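# Insert the loose short pin into the empty block hole

## Task

Take the short pin lying free on the table (the one not already seated in a block) and push it fully into the one empty hole in the blocks. The blocks are unfixed, so the block holding that hole has to finish upright, no more than about a finger's width from its starting spot and turned about as before; if not, the task counts as failed.

## Robot and tools

ROBOT. Two arms, left_arm and right_arm, each with a two-finger parallel gripper. They face each other across the table. In the scene frame +z is up, the table top is at z = +0.020 m, and left_arm stands on the +y side (the names do not match image sides). Calibrated bases: left_arm at (-0.028, +0.464, +0.039) m, turned about -90 deg around z, so its own +x points toward scene -y. right_arm at (-0.024, -0.461, +0.039) m, turned about +90 deg, so its +x points toward scene +y. Both bases have +z up.

FRAMES. Each arm's hand position, orientation, velocities and targets are given in that arm's own base frame. Fixed cameras and the table use the scene frame. On the gripper, the fingers point along its +x and open and close along its y. end_effector_position is the point between the fingers, roughly 3 to 4 cm behind the tips; only the last 1.5 cm of each pad is flat. Reported positions can be off by a few cm, more at long reach.

ROW FORMAT (shared by execute_actions and move). One row is a single flat list of 14 numbers, each in [-1, 1]: left_arm dx, dy, dz, rx, ry, rz, opening, then right_arm dx, dy, dz, rx, ry, rz, opening. Both arms are always included. dx..rz are offsets, not poses: they count from that arm's Hand target as it was when the action or move began, along that arm's base axes, and rotation is about the Hand target's position. Scale: 1.0 = 0.6 m for dx, dy, dz and 180 deg for rx, ry, rz (one rotation vector). The opening is absolute: +1 = fully open (0.080 m), empty fingers touch near -0.78, values below that add nothing. Closing fully takes at least about 0.6 s. To keep an arm where it is, send six zeros plus its current opening; sending 0 as opening closes it.

execute_actions(actions, cameras). actions is a list of actions; each action is a table of up to 15 rows, one per 1/30 s step, and a short table repeats its final row to fill 15 steps. Every row in an action is measured from the start of that action, so repeating an offset in a new action moves further. An empty list just returns state and images.

move(target, speed, blend, opening_speed, blocking, cameras). target is one 14-number row or a list of up to 15 rows; all rows are offsets from the same starting Hand targets, not from each other. speed: path top speed in m/s, 0.002 to 2.4 (default 0.25), turning at up to twice that in rad/s; one value or one per target. blend: corner rounding in m for lists. opening_speed: rate on the -1..+1 scale per second, at least 0.2. Paths end together, last at least 0.5 s, are cut off at 10 s, and do not avoid obstacles or the other arm. blocking=false returns after about 0.5 s while the move continues. The result adds a move: line, e.g. done, off_target, moving, held, blocked or fault, plus limits such as paced (pose clipped) or held (steps withheld by a check, e.g. clearance). blocked means the gripper stopped far from its goal, usually against something, and then holds there.

wait(seconds 0..10) lets the scene run with commands held. stop() brakes a running move. zoom_image(camera, region [x0, y0, x1, y1] in pixels, up to 504x504) enlarges part of the latest image of cam_high, cam_left_wrist or cam_right_wrist (all 672x504). read_manual gives licence text only. finished_scene (scene 1) ends the scene for good; the goal must then hold without the robot.

RESULT LINES. Hand target is the last commanded pose after clipping; the next offsets start there. The gripper often rests short of it; any next command, even all zeros, requests it again, and a remaining gap can be sent as an offset. Tool commands shows each gripper's current command. grip_measured is the measured opening on the -1..+1 scale (last Joint positions entry is metres); readings may be about 1 mm off, and up to about 3 mm narrower than a part when squeezing. To hold, command about 0.08 below the reading at first contact. Joint velocities may read within noise, and then hand velocities are omitted. Joint torques include the arm's own weight; External joint torques estimate outside load per joint (a push toward a larger joint angle lowers it).

CONTROL NOTES. Orientation commands are clipped each step to within 32 deg of the measured one. Friction and weight can leave the hand low, short or tilted, and small moves may drift sideways; check position and tilt after each move. Keep paths away from an arm's own base, which can flip its shoulder posture. Faster moves lag and overshoot more.

AVOID. Contact torque over a joint's limit (waist 17.8, shoulder 22, elbow 22, wrist pitch 5.8, wrist yaw 5.78, wrist roll 5.42 N m) freezes that arm for 10 s. Hard contact between the two arms, or one gripper closing on the other's fingers, can end the scene in failure; the clearance check does not guard gripper against gripper. Pushing toward unreachable poses, holding loads or staying stretched heats motors (MOTOR HOT from 50 °C, fault at 95 °C). Press gently, since targets far past contact push hard; end a push by commanding back past the gripper. Do not drop or slam things, do not knock the target block out of place, and never let any object leave the table. Loose objects may occasionally be nudged by outside pushes.

Each tool is called by a JSON object that holds its "method" and its "body".

## Session

{"method": "execute_actions", "body": {"actions": []}}

Scene clock: 0.00 s.
left_arm: end_effector_position=(+0.4690, +0.0855, +0.1831) grip_measured=+1.000 end_effector_quat_wxyz=(+0.957, -0.211, +0.045, +0.192) | right_arm: end_effector_position=(+0.0956, +0.1517, +0.1758) grip_measured=+0.980 end_effector_quat_wxyz=(+0.877, -0.204, +0.431, +0.059)
Joint positions: left_arm=[0.1 1.718 0.866 0.679 -0.258 -0.448 0.08] | right_arm=[1.559 1.168 0.984 -1.471 0.672 1.19 0.079]
Joint velocities: within noise
Joint torques (N m): no reading
External joint torques (N m): no reading
Motor temperatures (°C): left_arm=[28 29 26 33 26 33] | right_arm=[23 28 26 29 27 27]
Heat: left arm: hottest wrist pitch 33 °C (+0.0 °C/min); right arm: hottest wrist pitch 29 °C (+0.0 °C/min).
Hand target: left_arm +0.4693, +0.0855, +0.1869; +0.958, -0.212, +0.040, +0.191 | right_arm +0.0957, +0.1519, +0.1764; +0.878, -0.203, +0.430, +0.059
Tool commands: left_gripper/opening=+1.0 right_gripper/opening=+0.979834

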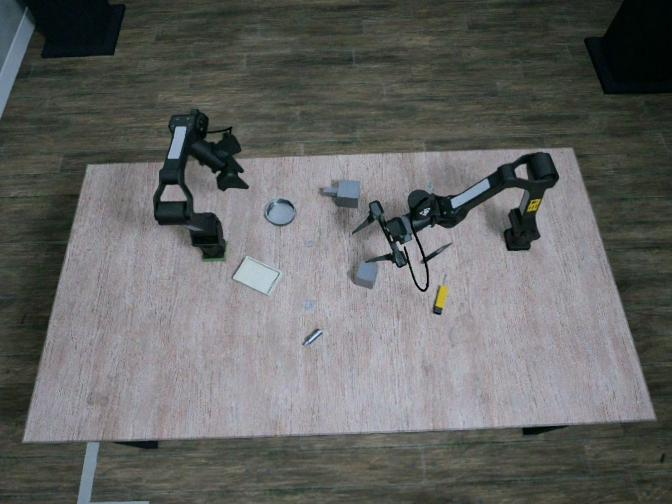

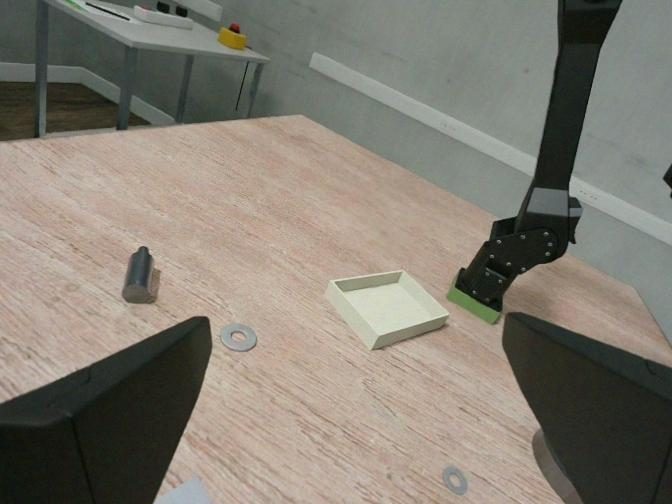

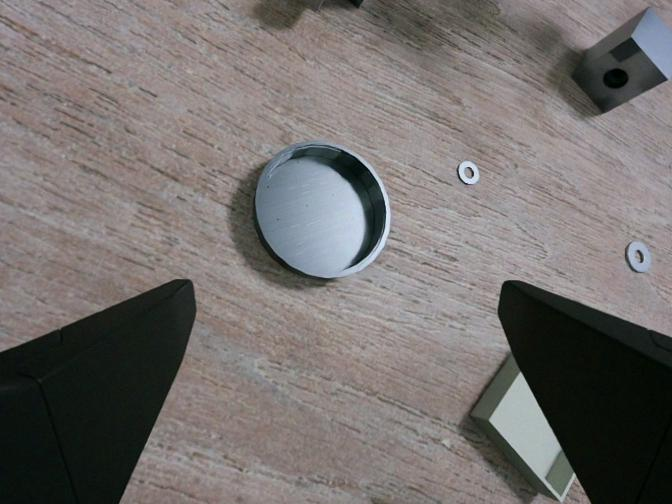

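{"method": "zoom_image", "body": {"camera": "cam_high", "region": [290, 160, 490, 310]}}

{"method": "zoom_image", "body": {"camera": "cam_high", "region": [280, 290, 380, 365]}}

{"method": "zoom_image", "body": {"camera": "cam_right_wrist", "region": [500, 0, 672, 129]}}

{"method": "zoom_image", "body": {"camera": "cam_left_wrist", "region": [90, 220, 210, 310]}}

Scaled by 2.520 from the camera's 672x504 image, which has a finer 960x720 frame.

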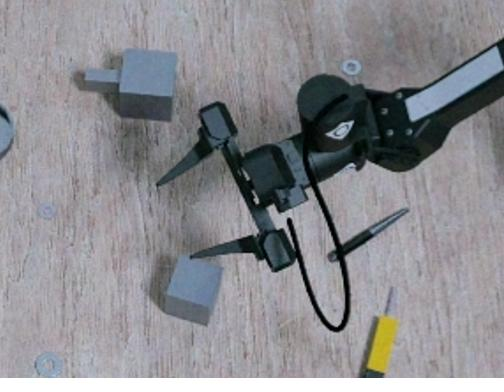

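Scaled by 5.040 from the camera's 672x504 image, which has a finer 960x720 frame.

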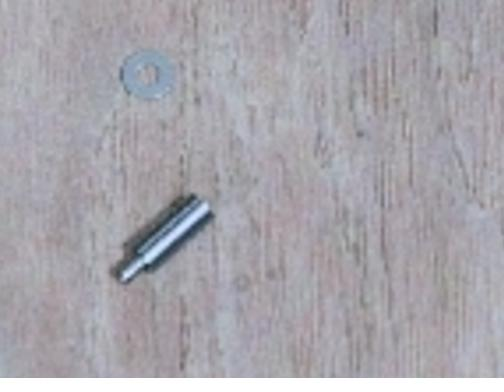

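Scaled by 2.930 from the camera's 672x504 image, which has a finer 960x720 frame.

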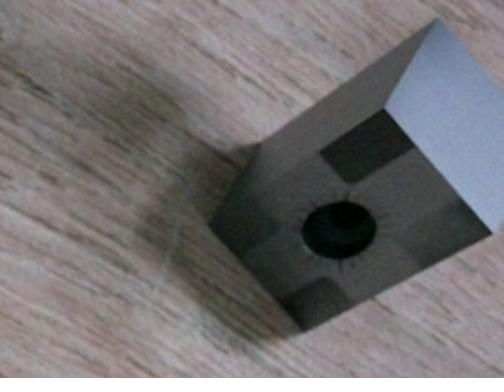

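Scaled by 4.200 from the camera's 672x504 image, which has a finer 960x720 frame.

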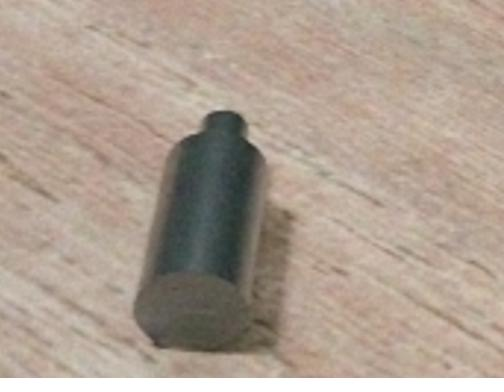

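{"method": "move", "body": {"target": [[-0.315,0.024,0.105,0.0808,0.2173,-0.1697,1,0.29,-0.17,0.006,0.12,-0.149,-0.0657,1],[-0.315,0.024,0.105,0.0808,0.2173,-0.1697,1,0.257,-0.42,-0.044,0.12,-0.149,-0.0657,1]], "blend": 0.03, "speed": 0.3}}

Scene clock: 4.10 s.
left_arm: end_effector_position=(+0.2791, +0.0986, +0.2425) grip_measured=+1.000 end_effector_quat_wxyz=(+0.920, -0.004, +0.391, -0.001) | right_arm: end_effector_position=(+0.2482, -0.0987, +0.1455) grip_measured=+0.980 end_effector_quat_wxyz=(+0.975, +0.003, +0.221, +0.000)
Joint positions: left_arm=[0.518 1.15 1.144 -0.869 0.356 0.383 0.08] | right_arm=[-0.72 0.854 0.391 -0.104 -0.638 -0.356 0.079]
Joint velocities: within noise
Joint torques (N m): left_arm=[0.33 -2.82 9.01 0.96 0.37 0.1] | right_arm=[-0.13 -1.47 7.51 1.92 -0.34 -0.05]
External joint torques (N m): left_arm=[0.33 0.47 2.76 -0.29 0.19 0.1] | right_arm=[-0.14 0.23 0.76 0.41 -0.12 -0.05]
Motor temperatures (°C): left_arm=[28 30 27 33 26 33] | right_arm=[23 28 27 29 27 27]
Heat: left arm: hottest wrist pitch 33 °C (+0.0 °C/min); right arm: hottest wrist pitch 29 °C (+0.0 °C/min).
Hand target: left_arm +0.2803, +0.1000, +0.2499; +0.924, +0.000, +0.383, +0.000 | right_arm +0.2499, -0.1001, +0.1502; +0.976, +0.000, +0.216, +0.000
Off the commanded pose: left_arm 0.008 m, 1 deg | right_arm 0.005 m, 1 deg.
move: done
camera_calibration:
cam_left_wrist: T_world_to_cam=[[-0.012299, -0.999924, -0.00104717, 0.109663], [-0.903538, 0.011562, -0.428351, 0.385848], [0.42833, -0.00432212, -0.903612, 0.177341], [0, 0, 0, 1]] pos_world=[0.274017, 0.10596, 0.325641]
cam_right_wrist: T_world_to_cam=[[0.00109746, -0.999879, 0.0155136, -0.0954465], [-0.758345, -0.0109447, -0.651761, 0.305627], [0.651852, -0.0110494, -0.758266, 0.0251798], [0, 0, 0, 1]] pos_world=[0.215462, -0.0918117, 0.219769]

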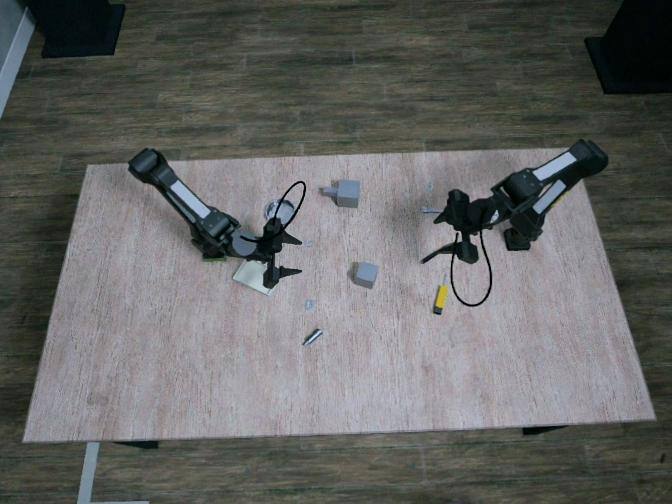

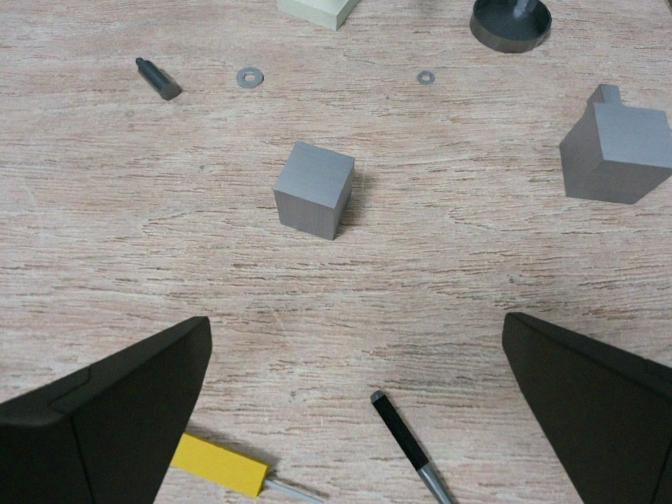

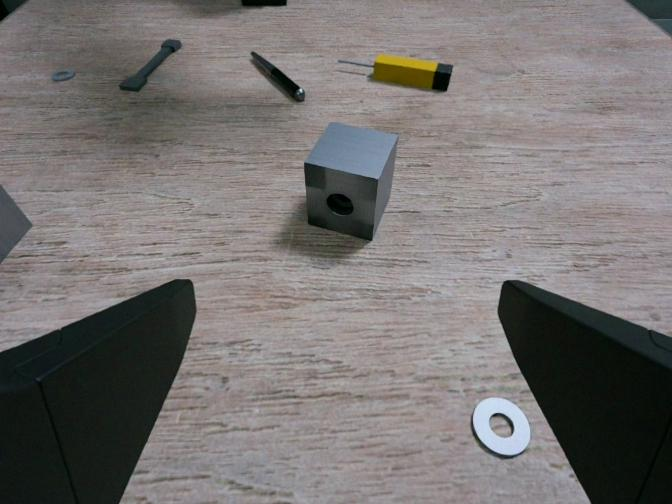

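{"method": "zoom_image", "body": {"camera": "cam_right_wrist", "region": [290, 110, 410, 250]}}

{"method": "zoom_image", "body": {"camera": "cam_left_wrist", "region": [260, 130, 370, 250]}}

{"method": "zoom_image", "body": {"camera": "cam_left_wrist", "region": [125, 45, 205, 105]}}

Scaled by 3.600 from the camera's 672x504 image, which has a finer 960x720 frame.

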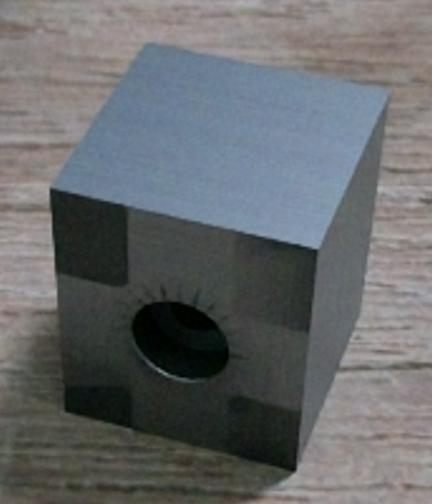

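Scaled by 4.200 from the camera's 672x504 image, which has a finer 960x720 frame.

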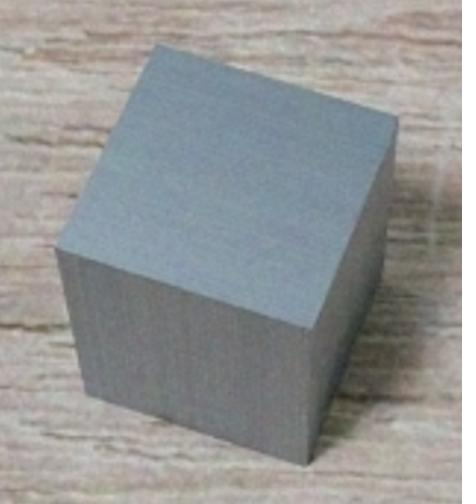

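Scaled by 6.300 from the camera's 672x504 image, which has a finer 960x720 frame.

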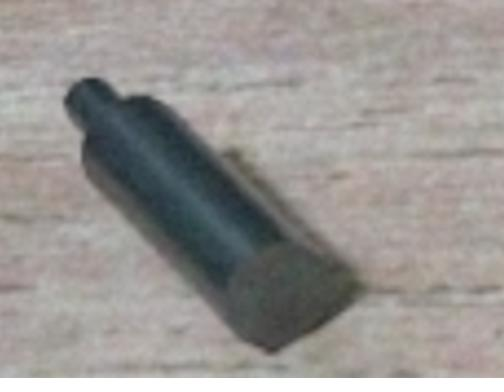

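{"method": "move", "body": {"target": [[0,0,0,0,0,0,1,0.05,-0.13,0.03,0,0.361,0,1],[0,0,0,0,0,0,1,0.1,-0.258,0.0,0.4177,0.1688,-0.6551,1]], "blend": 0.02, "speed": 0.5}}

Scene clock: 9.47 s.
left_arm: end_effector_position=(+0.2790, +0.0985, +0.2425) grip_measured=+1.000 end_effector_quat_wxyz=(+0.920, -0.004, +0.391, -0.001) | right_arm: end_effector_position=(+0.3091, -0.2524, +0.1526) grip_measured=+0.980 end_effector_quat_wxyz=(+0.268, +0.657, +0.266, -0.652)
Joint positions: left_arm=[0.518 1.15 1.144 -0.87 0.356 0.383 0.08] | right_arm=[-0.686 2.078 1.983 -1.47 -0.004 1.681 0.079]
Joint velocities: within noise
Joint torques (N m): left_arm=[0.34 -2.85 8.97 0.97 0.36 0.09] | right_arm=[-0.12 -8.93 6.27 0.19 0.19 0.1]
External joint torques (N m): left_arm=[0.31 0.35 2.76 -0.28 0.2 0.09] | right_arm=[-0.21 0.38 0.67 -0.11 0.15 0.1]
Motor temperatures (°C): left_arm=[28 30 27 34 26 33] | right_arm=[23 28 28 29 27 27]
Heat: left arm: hottest wrist pitch 34 °C (+6.3 °C/min); right arm: hottest wrist pitch 29 °C (+0.0 °C/min).
Hand target: left_arm +0.2803, +0.1000, +0.2498; +0.924, +0.000, +0.383, +0.000 | right_arm +0.3099, -0.2549, +0.1501; +0.266, +0.655, +0.265, -0.655
Off the commanded pose: left_arm 0.008 m, 1 deg | right_arm 0.004 m, 0 deg.
move: done
camera_calibration:
cam_left_wrist: T_world_to_cam=[[-0.0122964, -0.999924, -0.000819425, 0.109587], [-0.903673, 0.0114635, -0.428069, 0.385713], [0.428046, -0.00452319, -0.903746, 0.177527], [0, 0, 0, 1]] pos_world=[0.273917, 0.10596, 0.325641]
cam_right_wrist: T_world_to_cam=[[-0.713543, 0.700611, 0.000908401, 0.402863], [0.639967, 0.651251, 0.407816, -0.0720904], [0.285129, 0.291576, -0.913064, 0.202581], [0, 0, 0, 1]] pos_world=[0.275834, -0.294369, 0.214003]

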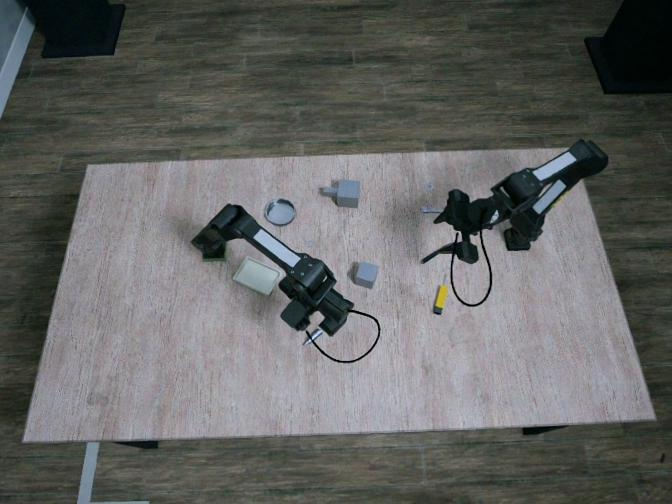

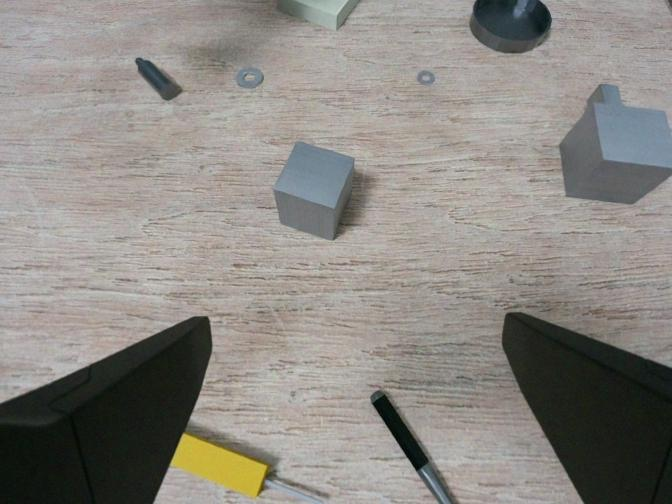

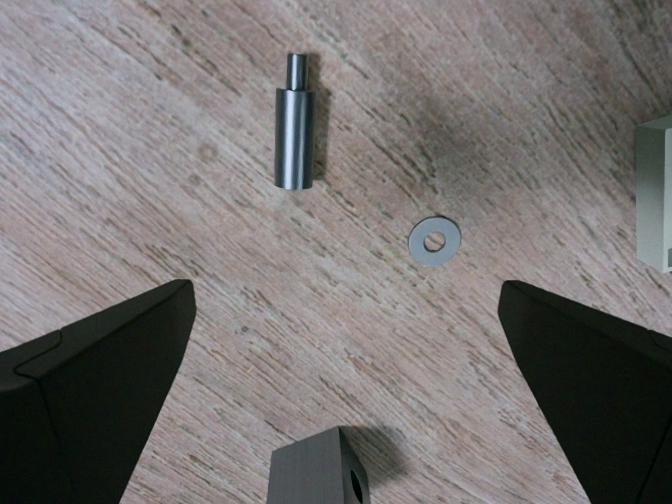

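{"method": "zoom_image", "body": {"camera": "cam_right_wrist", "region": [240, 40, 360, 200]}}

Scaled by 3.150 from the camera's 672x504 image, which has a finer 960x720 frame.

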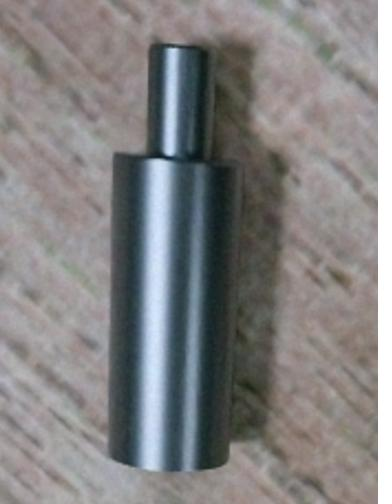

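{"method": "move", "body": {"target": [0,0,0,0,0,0,1,0.027,-0.035,-0.133,0,0,-0.014,1], "speed": 0.25, "cameras": ["cam_right_wrist"]}}

Scene clock: 11.20 s.
left_arm: end_effector_position=(+0.2790, +0.0985, +0.2425) grip_measured=+1.000 end_effector_quat_wxyz=(+0.920, -0.004, +0.391, -0.002) | right_arm: end_effector_position=(+0.3271, -0.2750, +0.0743) grip_measured=+0.980 end_effector_quat_wxyz=(+0.254, +0.664, +0.250, -0.658)
Joint positions: left_arm=[0.518 1.15 1.144 -0.87 0.356 0.384 0.08] | right_arm=[-0.701 2.195 1.855 -1.221 -0.004 1.712 0.079]
Joint velocities: within noise
Joint torques (N m): left_arm=[0.36 -2.84 8.98 0.97 0.37 0.09] | right_arm=[-0.05 -10.35 5.05 0.46 0.18 0.09]
External joint torques (N m): left_arm=[0.37 0.46 2.69 -0.29 0.18 0.09] | right_arm=[-0.07 -0.32 -0.51 0.19 0.13 0.09]
Motor temperatures (°C): left_arm=[28 30 28 34 26 33] | right_arm=[23 29 28 29 27 27]
Heat: left arm: hottest wrist pitch 34 °C (+5.4 °C/min); right arm: hottest shoulder 29 °C (+5.4 °C/min).
Hand target: left_arm +0.2803, +0.1000, +0.2498; +0.924, +0.000, +0.383, +0.000 | right_arm +0.3261, -0.2759, +0.0703; +0.251, +0.661, +0.251, -0.661
Off the commanded pose: left_arm 0.008 m, 1 deg | right_arm 0.004 m, 1 deg.
move: done
camera_calibration:
cam_right_wrist: T_world_to_cam=[[-0.681616, 0.731706, -0.00246405, 0.430016], [0.667243, 0.622941, 0.408328, -0.0537697], [0.300311, 0.276679, -0.912832, 0.123453], [0, 0, 0, 1]] pos_world=[0.291909, -0.315307, 0.135707]
Images, in order (width x height): cam_right_wrist 672x504.

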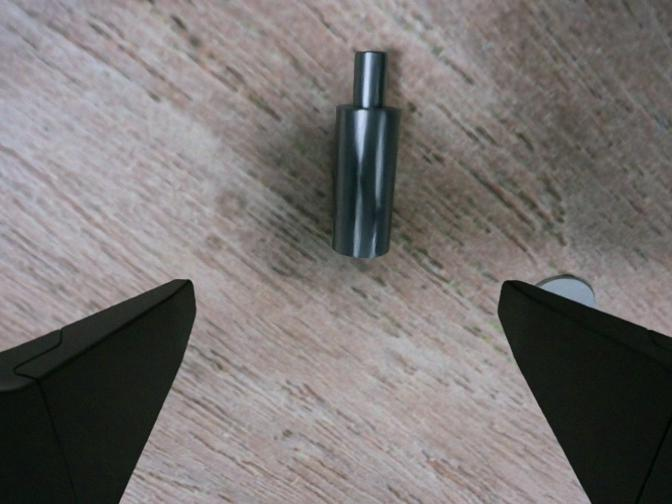

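{"method": "move", "body": {"target": [0,0,0,0,0,0,1,-0.0078,0.0087,-0.0867,0,0,0,1], "speed": 0.12, "cameras": ["cam_right_wrist"]}}

Scene clock: 12.80 s.
left_arm: end_effector_position=(+0.2790, +0.0985, +0.2425) grip_measured=+1.000 end_effector_quat_wxyz=(+0.920, -0.004, +0.391, -0.002) | right_arm: end_effector_position=(+0.3247, -0.2730, +0.0272) grip_measured=+0.980 end_effector_quat_wxyz=(+0.259, +0.666, +0.244, -0.655)
Joint positions: left_arm=[0.518 1.15 1.144 -0.87 0.356 0.384 0.08] | right_arm=[-0.701 2.205 1.681 -1.02 -0.004 1.714 0.079]
Joint velocities: within noise
Joint torques (N m): left_arm=[0.35 -2.84 8.98 0.96 0.36 0.09] | right_arm=[0.1 -9.42 3.9 0.42 0.17 0.09]
External joint torques (N m): left_arm=[0.32 0.46 2.66 -0.32 0.19 0.09] | right_arm=[0.15 0.53 -1.57 0.08 0.12 0.09]
Motor temperatures (°C): left_arm=[28 30 28 34 26 33] | right_arm=[23 29 28 29 27 27]
Heat: left arm: hottest wrist pitch 34 °C (+4.7 °C/min); right arm: hottest shoulder 29 °C (+4.7 °C/min).
Hand target: left_arm +0.2803, +0.1000, +0.2498; +0.924, +0.000, +0.383, +0.000 | right_arm +0.3213, -0.2707, +0.0182; +0.251, +0.661, +0.251, -0.661
Off the commanded pose: left_arm 0.008 m, 1 deg | right_arm 0.010 m, 1 deg.
move: off_target (right_arm)
camera_calibration:
cam_right_wrist: T_world_to_cam=[[-0.679816, 0.733143, -0.0187508, 0.427057], [0.663737, 0.625931, 0.409467, -0.0321361], [0.311934, 0.265917, -0.912132, 0.0738456], [0, 0, 0, 1]] pos_world=[0.288615, -0.312615, 0.0885233]
Images, in order (width x height): cam_right_wrist 672x504.

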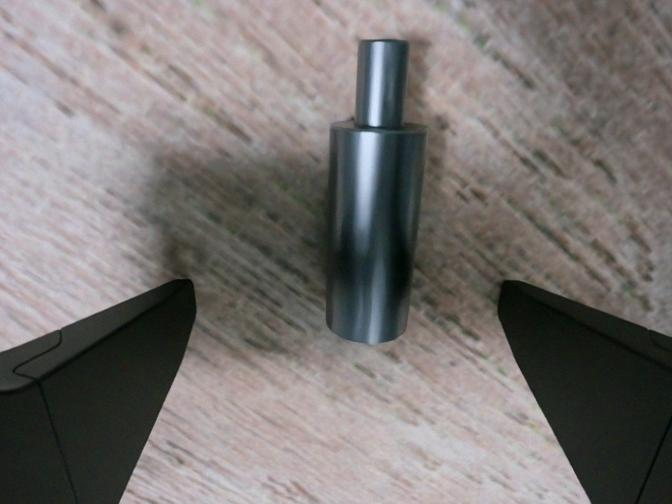

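{"method": "move", "body": {"target": [0,0,0,0,0,0,1,0,0,0.013,0,0,0,1], "speed": 0.1, "cameras": ["cam_right_wrist"]}}

Scene clock: 13.73 s.
left_arm: end_effector_position=(+0.2790, +0.0985, +0.2425) grip_measured=+1.000 end_effector_quat_wxyz=(+0.920, -0.004, +0.391, -0.002) | right_arm: end_effector_position=(+0.3222, -0.2709, +0.0278) grip_measured=+0.980 end_effector_quat_wxyz=(+0.254, +0.664, +0.249, -0.658)
Joint positions: left_arm=[0.518 1.15 1.144 -0.87 0.356 0.384 0.08] | right_arm=[-0.701 2.205 1.684 -1.039 -0.004 1.714 0.079]
Joint velocities: within noise
Joint torques (N m): left_arm=[0.34 -2.83 9 0.97 0.35 0.09] | right_arm=[0.11 -10.52 5.37 -0.1 0.17 0.09]
External joint torques (N m): left_arm=[0.33 0.41 2.77 -0.28 0.18 0.09] | right_arm=[0.11 -0.62 -0.04 -0.39 0.12 0.09]
Motor temperatures (°C): left_arm=[28 30 28 34 26 33] | right_arm=[23 29 28 29 27 27]
Heat: left arm: hottest wrist pitch 34 °C (+4.4 °C/min); right arm: hottest shoulder 29 °C (+4.4 °C/min).
Hand target: left_arm +0.2803, +0.1000, +0.2498; +0.924, +0.000, +0.383, +0.000 | right_arm +0.3214, -0.2707, +0.0261; +0.251, +0.661, +0.251, -0.661
Off the commanded pose: left_arm 0.008 m, 1 deg | right_arm 0.002 m, 1 deg.
move: done
camera_calibration:
cam_right_wrist: T_world_to_cam=[[-0.679935, 0.733267, -0.00281633, 0.42353], [0.668766, 0.62169, 0.407742, -0.0348126], [0.300735, 0.275354, -0.913093, 0.0809552], [0, 0, 0, 1]] pos_world=[0.286908, -0.311209, 0.089307]
Images, in order (width x height): cam_right_wrist 672x504.

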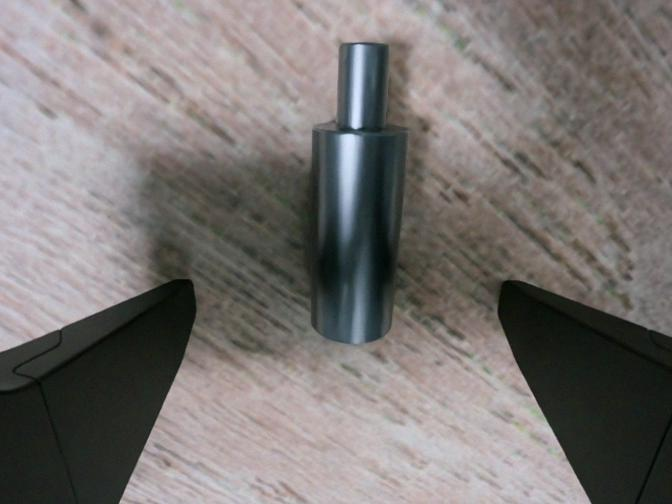

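{"method": "move", "body": {"target": [0,0,0,0,0,0,1,0,0,0,0,0,0,-0.5], "opening_speed": 1.5, "cameras": ["cam_right_wrist"]}}

Scene clock: 15.27 s.
left_arm: end_effector_position=(+0.2790, +0.0985, +0.2425) grip_measured=+1.000 end_effector_quat_wxyz=(+0.920, -0.004, +0.391, -0.002) | right_arm: end_effector_position=(+0.3214, -0.2703, +0.0278) grip_measured=-0.432 end_effector_quat_wxyz=(+0.252, +0.663, +0.251, -0.659)
Joint positions: left_arm=[0.518 1.15 1.144 -0.87 0.356 0.384 0.08] | right_arm=[-0.701 2.205 1.684 -1.044 -0.004 1.714 0.016]
Joint velocities: within noise
Joint torques (N m): left_arm=[0.35 -2.84 9 0.96 0.36 0.09] | right_arm=[0.1 -10.49 5.36 0.22 0.17 0.09]
External joint torques (N m): left_arm=[0.33 0.45 2.71 -0.31 0.19 0.08] | right_arm=[0.13 -0.54 -0.07 -0.07 0.12 0.09]
Motor temperatures (°C): left_arm=[28 31 28 34 26 33] | right_arm=[23 30 28 29 27 27]
Heat: left arm: hottest wrist pitch 34 °C (+3.9 °C/min); right arm: hottest shoulder 30 °C (+7.9 °C/min).
Hand target: left_arm +0.2803, +0.1000, +0.2498; +0.924, +0.000, +0.383, +0.000 | right_arm +0.3214, -0.2707, +0.0261; +0.251, +0.661, +0.251, -0.661
Off the commanded pose: left_arm 0.008 m, 1 deg | right_arm 0.002 m, 0 deg.
move: done
camera_calibration:
cam_right_wrist: T_world_to_cam=[[-0.679893, 0.733309, 0.00172452, 0.422348], [0.670231, 0.620451, 0.407223, -0.035478], [0.297551, 0.278024, -0.913327, 0.0827559], [0, 0, 0, 1]] pos_world=[0.286306, -0.310707, 0.0893023]
Images, in order (width x height): cam_right_wrist 672x504.

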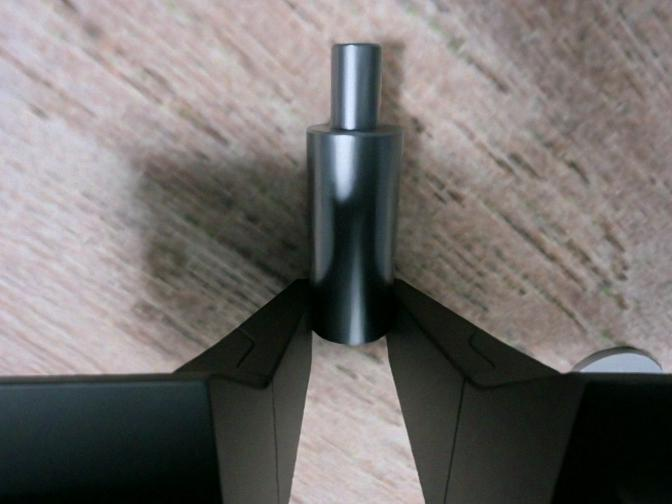

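{"method": "move", "body": {"target": [[0,0,0,0,0,0,1,0,0,0,0,0,0,0.2],[0,0,0,0,0,0,1,0,0,0.075,0,0,0,0.2],[0,0,0,0,0,0,1,0,0,0.075,0,0,0.5,0.2],[0,0,0,0,0,0,1,0,0,0.075,0,0,1.0,0.2],[0,0,0,0,0,0,1,0,0,0.004,0,0,1.0,0.2]], "speed": [0.2,0.2,0.8,0.8,0.15], "cameras": ["cam_right_wrist","cam_high"]}}

Scene clock: 21.80 s.
left_arm: end_effector_position=(+0.2790, +0.0985, +0.2425) grip_measured=+1.000 end_effector_quat_wxyz=(+0.920, -0.004, +0.391, -0.002) | right_arm: end_effector_position=(+0.3228, -0.2723, +0.0345) grip_measured=+0.198 end_effector_quat_wxyz=(+0.663, -0.255, +0.660, +0.245)
Joint positions: left_arm=[0.518 1.15 1.144 -0.87 0.356 0.384 0.08] | right_arm=[-0.7 2.2 1.702 -1.058 0.002 -1.423 0.044]
Joint velocities: within noise
Joint torques (N m): left_arm=[0.35 -2.85 9 0.98 0.36 0.09] | right_arm=[0.06 -9.98 4.48 0.47 -0.11 -0.1]
External joint torques (N m): left_arm=[0.37 0.37 2.79 -0.26 0.18 0.09] | right_arm=[0.18 0 -1.04 0.15 -0.07 -0.11]
Motor temperatures (°C): left_arm=[28 31 29 34 26 33] | right_arm=[23 32 29 29 27 27]
Heat: left arm: hottest wrist pitch 34 °C (+2.8 °C/min); right arm: hottest shoulder 32 °C (+11.0 °C/min).
Hand target: left_arm +0.2803, +0.1000, +0.2498; +0.924, +0.000, +0.383, +0.000 | right_arm +0.3216, -0.2706, +0.0285; +0.661, -0.251, +0.661, +0.251
Off the commanded pose: left_arm 0.008 m, 1 deg | right_arm 0.006 m, 1 deg.
move: done
camera_calibration:
cam_right_wrist: T_world_to_cam=[[0.676268, -0.736366, 0.0206601, -0.413809], [-0.679675, -0.612897, 0.402988, 0.0621069], [-0.284084, -0.28657, -0.914972, 0.123022], [0, 0, 0, 1]] pos_world=[0.357007, -0.231395, 0.0960828]
Images, in order (width x height): cam_high 672x504, cam_right_wrist 672x504.

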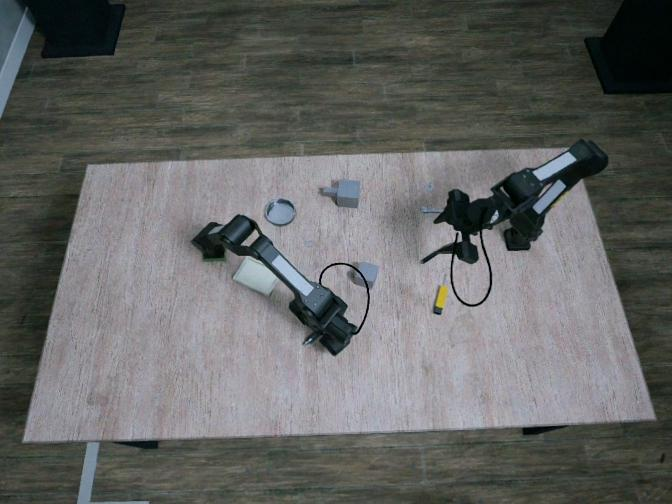

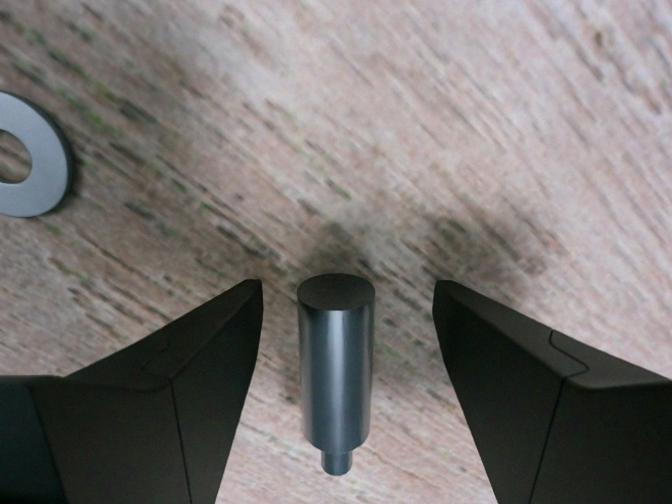

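{"method": "move", "body": {"target": [0,0,0,0,0,0,1,-0.0083,-0.0007,-0.0083,0,0,0,0.2], "speed": 0.1, "cameras": ["cam_right_wrist"]}}

Scene clock: 23.07 s.
left_arm: end_effector_position=(+0.2790, +0.0985, +0.2425) grip_measured=+1.000 end_effector_quat_wxyz=(+0.920, -0.004, +0.391, -0.002) | right_arm: end_effector_position=(+0.3191, -0.2722, +0.0273) grip_measured=+0.198 end_effector_quat_wxyz=(+0.662, -0.254, +0.660, +0.248)
Joint positions: left_arm=[0.518 1.15 1.144 -0.87 0.356 0.384 0.08] | right_arm=[-0.706 2.2 1.672 -1.033 0.002 -1.431 0.044]
Joint velocities: within noise
Joint torques (N m): left_arm=[0.32 -2.82 9 0.96 0.37 0.1] | right_arm=[-0.19 -10.89 3.98 0.5 -0.13 -0.1]
External joint torques (N m): left_arm=[0.34 0.47 2.72 -0.3 0.18 0.1] | right_arm=[-0.21 -0.97 -1.46 0.19 -0.08 -0.1]
Motor temperatures (°C): left_arm=[28 31 29 34 26 33] | right_arm=[23 33 29 29 27 27]
Heat: left arm: hottest wrist pitch 34 °C (+2.6 °C/min); right arm: hottest shoulder 33 °C (+13.0 °C/min).
Hand target: left_arm +0.2803, +0.1000, +0.2498; +0.924, +0.000, +0.383, +0.000 | right_arm +0.3165, -0.2711, +0.0235; +0.661, -0.251, +0.661, +0.251
Off the commanded pose: left_arm 0.008 m, 1 deg | right_arm 0.005 m, 1 deg.
move: done
camera_calibration:
cam_right_wrist: T_world_to_cam=[[0.67884, -0.734099, 0.016576, -0.411172], [-0.676159, -0.61614, 0.403957, 0.0605386], [-0.286331, -0.28543, -0.914628, 0.11647], [0, 0, 0, 1]] pos_world=[0.353403, -0.231297, 0.088887]
Images, in order (width x height): cam_right_wrist 672x504.

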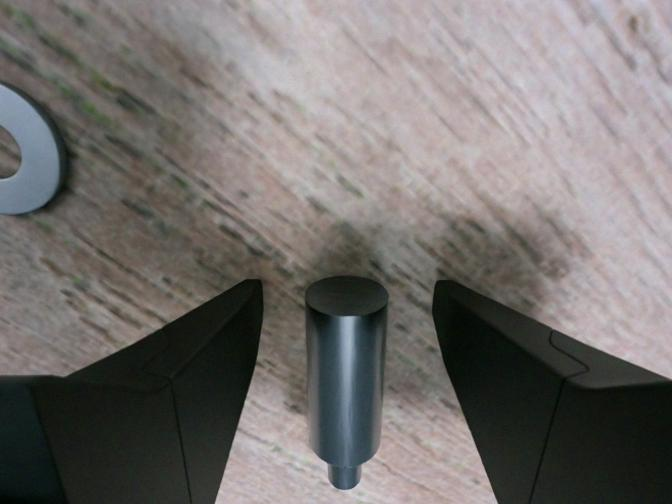

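{"method": "move", "body": {"target": [0,0,0,0,0,0,1,0,0,0.003,0,0,0,-0.55], "opening_speed": 1.5, "cameras": ["cam_right_wrist"]}}

Scene clock: 24.07 s.
left_arm: end_effector_position=(+0.2790, +0.0985, +0.2425) grip_measured=+1.000 end_effector_quat_wxyz=(+0.920, -0.004, +0.391, -0.002) | right_arm: end_effector_position=(+0.3187, -0.2723, +0.0273) grip_measured=-0.417 end_effector_quat_wxyz=(+0.662, -0.254, +0.660, +0.248)
Joint positions: left_arm=[0.518 1.15 1.144 -0.87 0.356 0.384 0.08] | right_arm=[-0.706 2.2 1.672 -1.034 0.002 -1.431 0.016]
Joint velocities: within noise
Joint torques (N m): left_arm=[0.35 -2.84 9 0.96 0.37 0.09] | right_arm=[-0.1 -11.14 4.38 0.11 -0.11 -0.1]
External joint torques (N m): left_arm=[0.36 0.45 2.72 -0.31 0.18 0.09] | right_arm=[-0.11 -1.17 -1.13 -0.22 -0.06 -0.1]
Motor temperatures (°C): left_arm=[28 31 29 34 26 33] | right_arm=[23 33 29 29 27 27]
Heat: left arm: hottest wrist pitch 34 °C (+2.5 °C/min); right arm: hottest shoulder 33 °C (+12.5 °C/min).
Hand target: left_arm +0.2803, +0.1000, +0.2498; +0.924, +0.000, +0.383, +0.000 | right_arm +0.3165, -0.2711, +0.0253; +0.661, -0.251, +0.661, +0.251
Off the commanded pose: left_arm 0.008 m, 1 deg | right_arm 0.003 m, 1 deg.
move: done
camera_calibration:
cam_right_wrist: T_world_to_cam=[[0.678282, -0.734631, 0.0158304, -0.410974], [-0.676411, -0.615822, 0.40402, 0.0603701], [-0.287056, -0.284747, -0.914613, 0.116741], [0, 0, 0, 1]] pos_world=[0.353103, -0.231496, 0.0888878]
Images, in order (width x height): cam_right_wrist 672x504.

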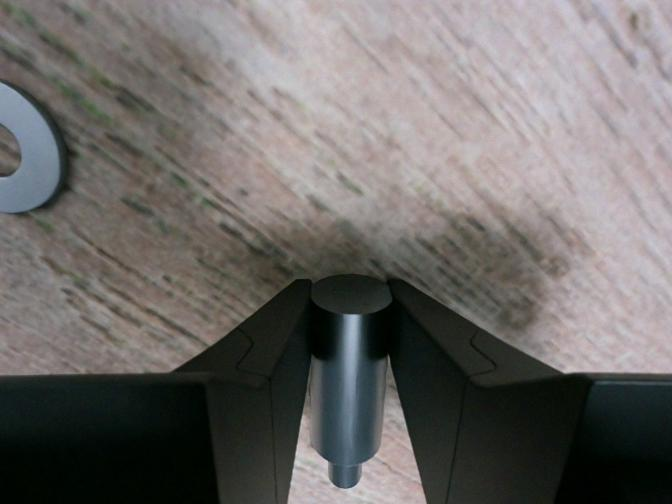

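{"method": "move", "body": {"target": [[0,0,0,0,0,0,1,0,0,0.158,0,0,0,-0.55],[0,0,0,0,0,0,1,0.0517,0.3377,0.158,0,0,0.6606,-0.55],[0,0,0,0,0,0,1,0.0517,0.3377,0.041,0,0,0.6606,-0.55]], "speed": [0.2,0.35,0.2], "blend": 0.02}}

Scene clock: 28.83 s.
left_arm: end_effector_position=(+0.2790, +0.0985, +0.2425) grip_measured=+1.000 end_effector_quat_wxyz=(+0.920, -0.004, +0.391, -0.002) | right_arm: end_effector_position=(+0.3484, -0.0687, +0.0524) grip_measured=-0.417 end_effector_quat_wxyz=(-0.120, +0.699, -0.121, -0.695)
Joint positions: left_arm=[0.518 1.15 1.144 -0.87 0.356 0.384 0.08] | right_arm=[-0.194 1.936 1.376 -1.004 0.002 -2.993 0.016]
Joint velocities: within noise
Joint torques (N m): left_arm=[0.36 -2.83 9.02 0.96 0.36 0.08] | right_arm=[0.01 -8.59 4.56 0.38 -0.03 -0.09]
External joint torques (N m): left_arm=[0.33 0.41 2.8 -0.29 0.19 0.08] | right_arm=[-0.01 -0.5 -0.84 0.11 -0.03 -0.09]
Motor temperatures (°C): left_arm=[28 31 29 35 26 33] | right_arm=[23 34 29 29 27 27]
Heat: left arm: hottest wrist pitch 35 °C (+4.2 °C/min); right arm: hottest shoulder 34 °C (+12.5 °C/min).
Hand target: left_arm +0.2803, +0.1000, +0.2498; +0.924, +0.000, +0.383, +0.000 | right_arm +0.3475, -0.0684, +0.0499; -0.119, +0.697, -0.120, -0.697
Off the commanded pose: left_arm 0.008 m, 1 deg | right_arm 0.003 m, 0 deg.
move: done
camera_calibration:
cam_left_wrist: T_world_to_cam=[[-0.0126134, -0.99992, -0.00108293, 0.109661], [-0.903668, 0.0118628, -0.42807, 0.385762], [0.428049, -0.00442081, -0.903745, 0.177472], [0, 0, 0, 1]] pos_world=[0.274017, 0.10586, 0.325641]
cam_right_wrist: T_world_to_cam=[[0.316699, 0.948513, 0.00507464, -0.0396427], [0.864949, -0.290985, 0.408889, -0.319151], [0.389313, -0.125105, -0.91257, -0.0186277], [0, 0, 0, 1]] pos_world=[0.295856, -0.0575969, 0.113699]

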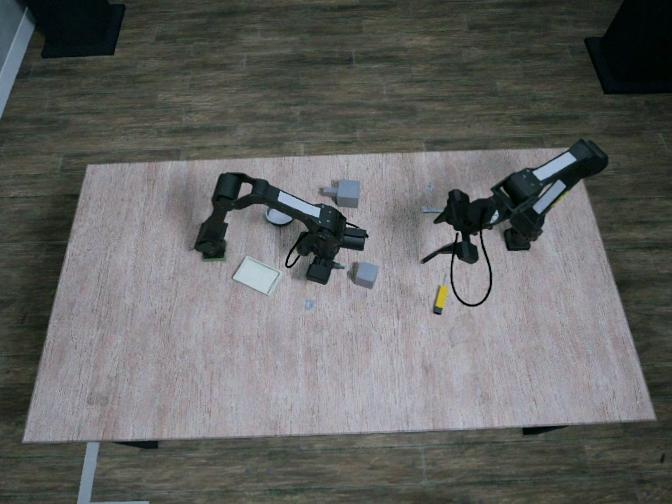

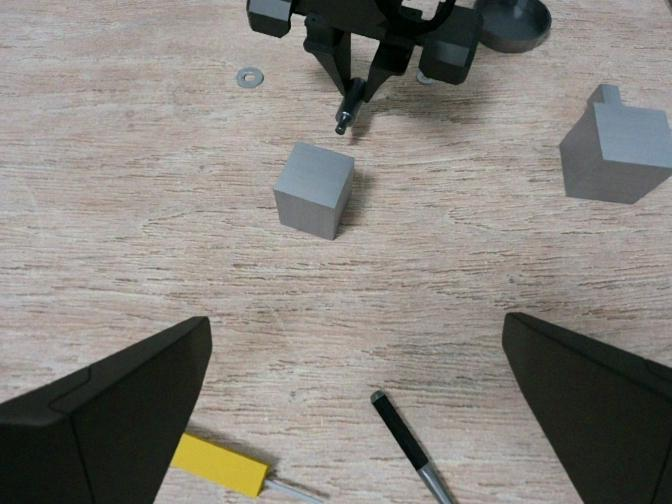

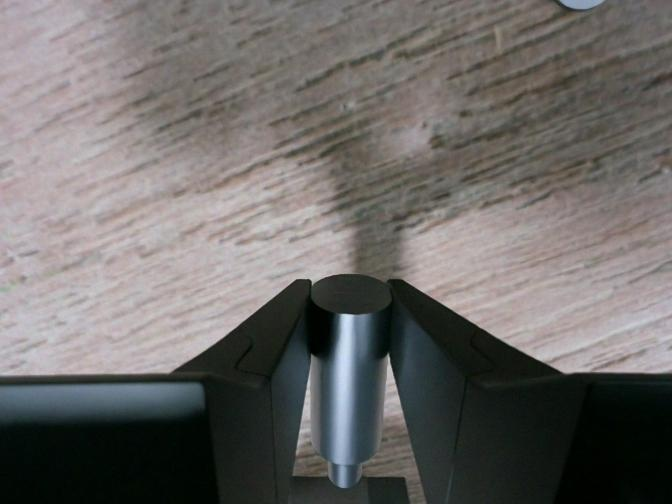

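{"method": "zoom_image", "body": {"camera": "cam_left_wrist", "region": [250, 50, 410, 250]}}

{"method": "zoom_image", "body": {"camera": "cam_right_wrist", "region": [270, 420, 430, 504]}}

{"method": "zoom_image", "body": {"camera": "cam_high", "region": [290, 220, 410, 310]}}

Scaled by 2.520 from the camera's 672x504 image, which has a finer 960x720 frame.

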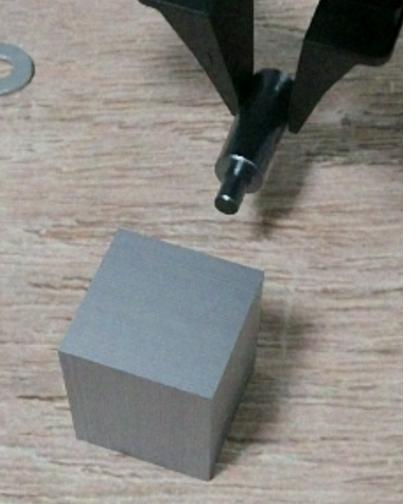

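Scaled by 3.150 from the camera's 672x504 image, which has a finer 960x720 frame.

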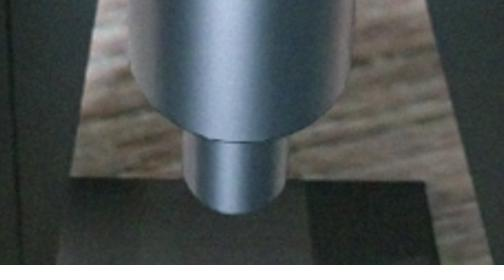

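Scaled by 4.200 from the camera's 672x504 image, which has a finer 960x720 frame.

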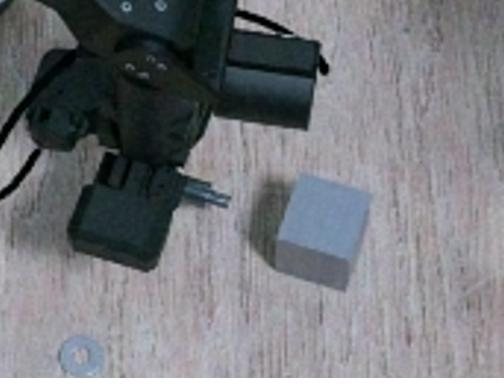

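{"method": "zoom_image", "body": {"camera": "cam_left_wrist", "region": [320, 60, 390, 150]}}

{"method": "zoom_image", "body": {"camera": "cam_left_wrist", "region": [265, 130, 365, 245]}}

Scaled by 5.600 from the camera's 672x504 image, which has a finer 960x720 frame.

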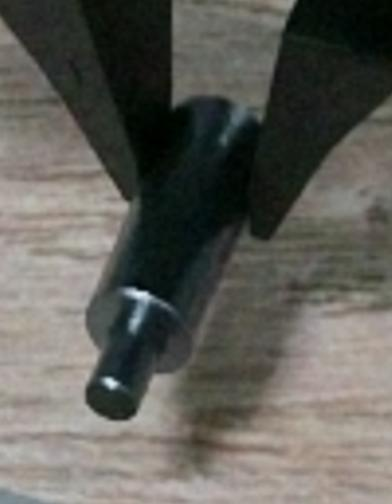

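Scaled by 4.383 from the camera's 672x504 image, which has a finer 960x720 frame.

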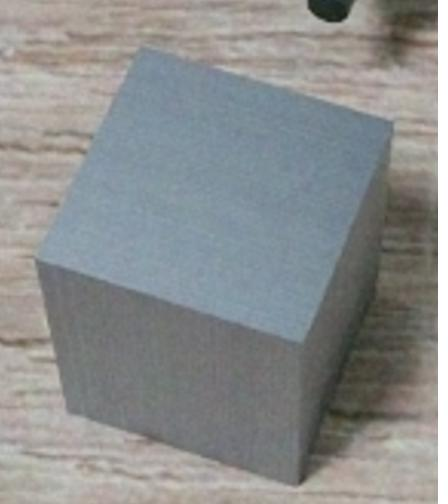

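{"method": "move", "body": {"target": [0,0,0,0,0,0,1,0.041,-0.010,-0.008,0,0,-0.0111,-0.55], "speed": 0.1}}

{"method": "zoom_image", "body": {"camera": "cam_right_wrist", "region": [270, 420, 430, 504]}}

{"method": "zoom_image", "body": {"camera": "cam_left_wrist", "region": [255, 60, 395, 245]}}

Scene clock: 31.77 s.
left_arm: end_effector_position=(+0.2790, +0.0985, +0.2425) grip_measured=+1.000 end_effector_quat_wxyz=(+0.920, -0.004, +0.391, -0.002) | right_arm: end_effector_position=(+0.3695, -0.0732, +0.0456) grip_measured=-0.417 end_effector_quat_wxyz=(-0.130, +0.694, -0.131, -0.695)
Joint positions: left_arm=[0.518 1.15 1.144 -0.87 0.356 0.384 0.08] | right_arm=[-0.195 2.028 1.48 -1.024 0.002 -2.965 0.016]
Joint velocities: within noise
Joint torques (N m): left_arm=[0.34 -2.85 9 0.97 0.36 0.09] | right_arm=[-0.17 -8.69 6.1 0.08 -0.04 0.07]
External joint torques (N m): left_arm=[0.32 0.48 2.7 -0.3 0.18 0.09] | right_arm=[-0.22 -0.02 0.77 -0.15 -0.03 0.07]
Motor temperatures (°C): left_arm=[28 31 30 35 26 33] | right_arm=[23 34 29 29 27 27]
Heat: left arm: hottest wrist pitch 35 °C (+3.8 °C/min); right arm: hottest shoulder 34 °C (+11.3 °C/min).
Hand target: left_arm +0.2803, +0.1000, +0.2498; +0.924, +0.000, +0.383, +0.000 | right_arm +0.3721, -0.0744, +0.0451; -0.132, +0.694, -0.132, -0.695
Off the commanded pose: left_arm 0.008 m, 1 deg | right_arm 0.003 m, 0 deg.
move: done
camera_calibration:
cam_left_wrist: T_world_to_cam=[[-0.0126134, -0.99992, -0.00108293, 0.109661], [-0.903668, 0.0118628, -0.42807, 0.385762], [0.428049, -0.00442081, -0.903745, 0.177472], [0, 0, 0, 1]] pos_world=[0.274017, 0.10586, 0.325641]
cam_right_wrist: T_world_to_cam=[[0.343399, 0.939181, 0.00411338, -0.0526752], [0.859238, -0.315931, 0.402364, -0.335402], [0.379192, -0.134637, -0.91547, -0.0304449], [0, 0, 0, 1]] pos_world=[0.317823, -0.0605915, 0.107299]

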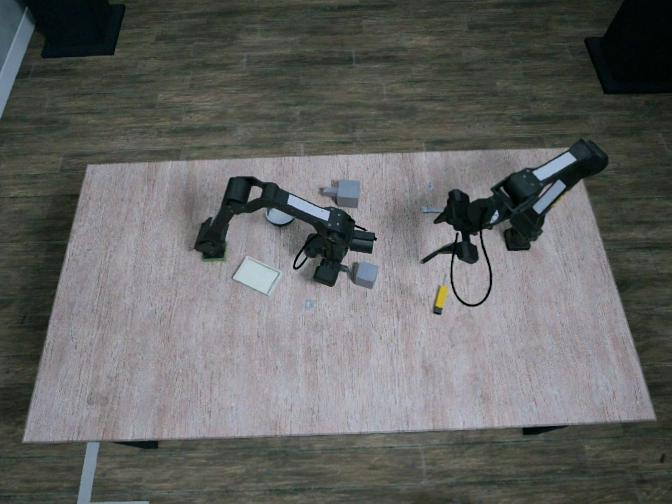

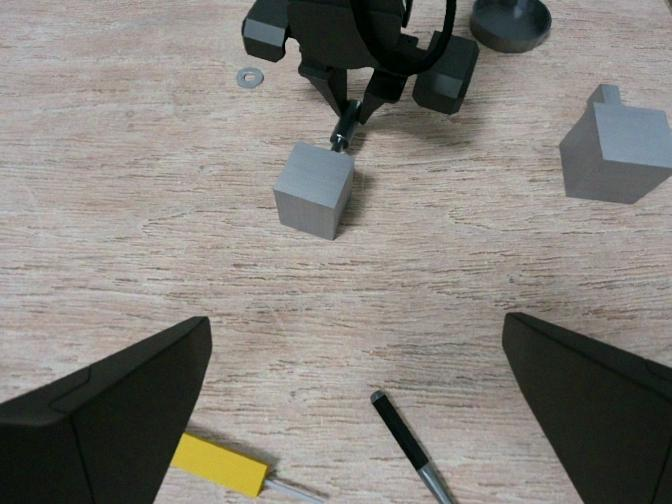

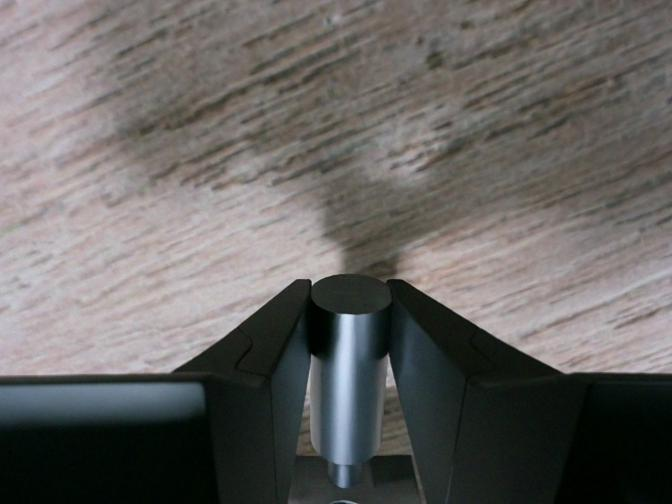

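Scaled by 3.150 from the camera's 672x504 image, which has a finer 960x720 frame.

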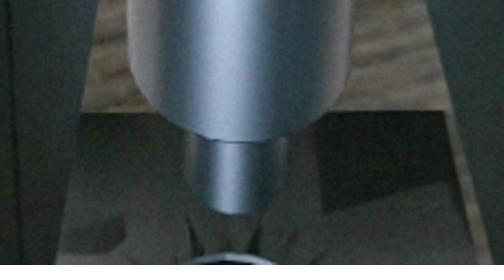

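Scaled by 2.724 from the camera's 672x504 image, which has a finer 960x720 frame.

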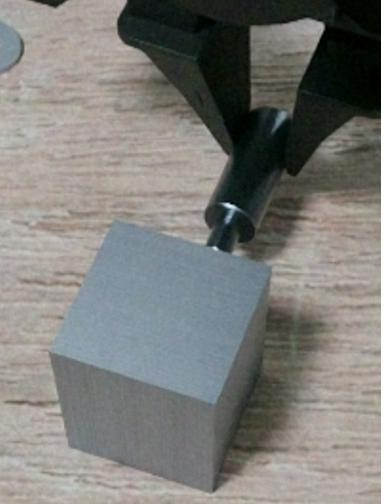

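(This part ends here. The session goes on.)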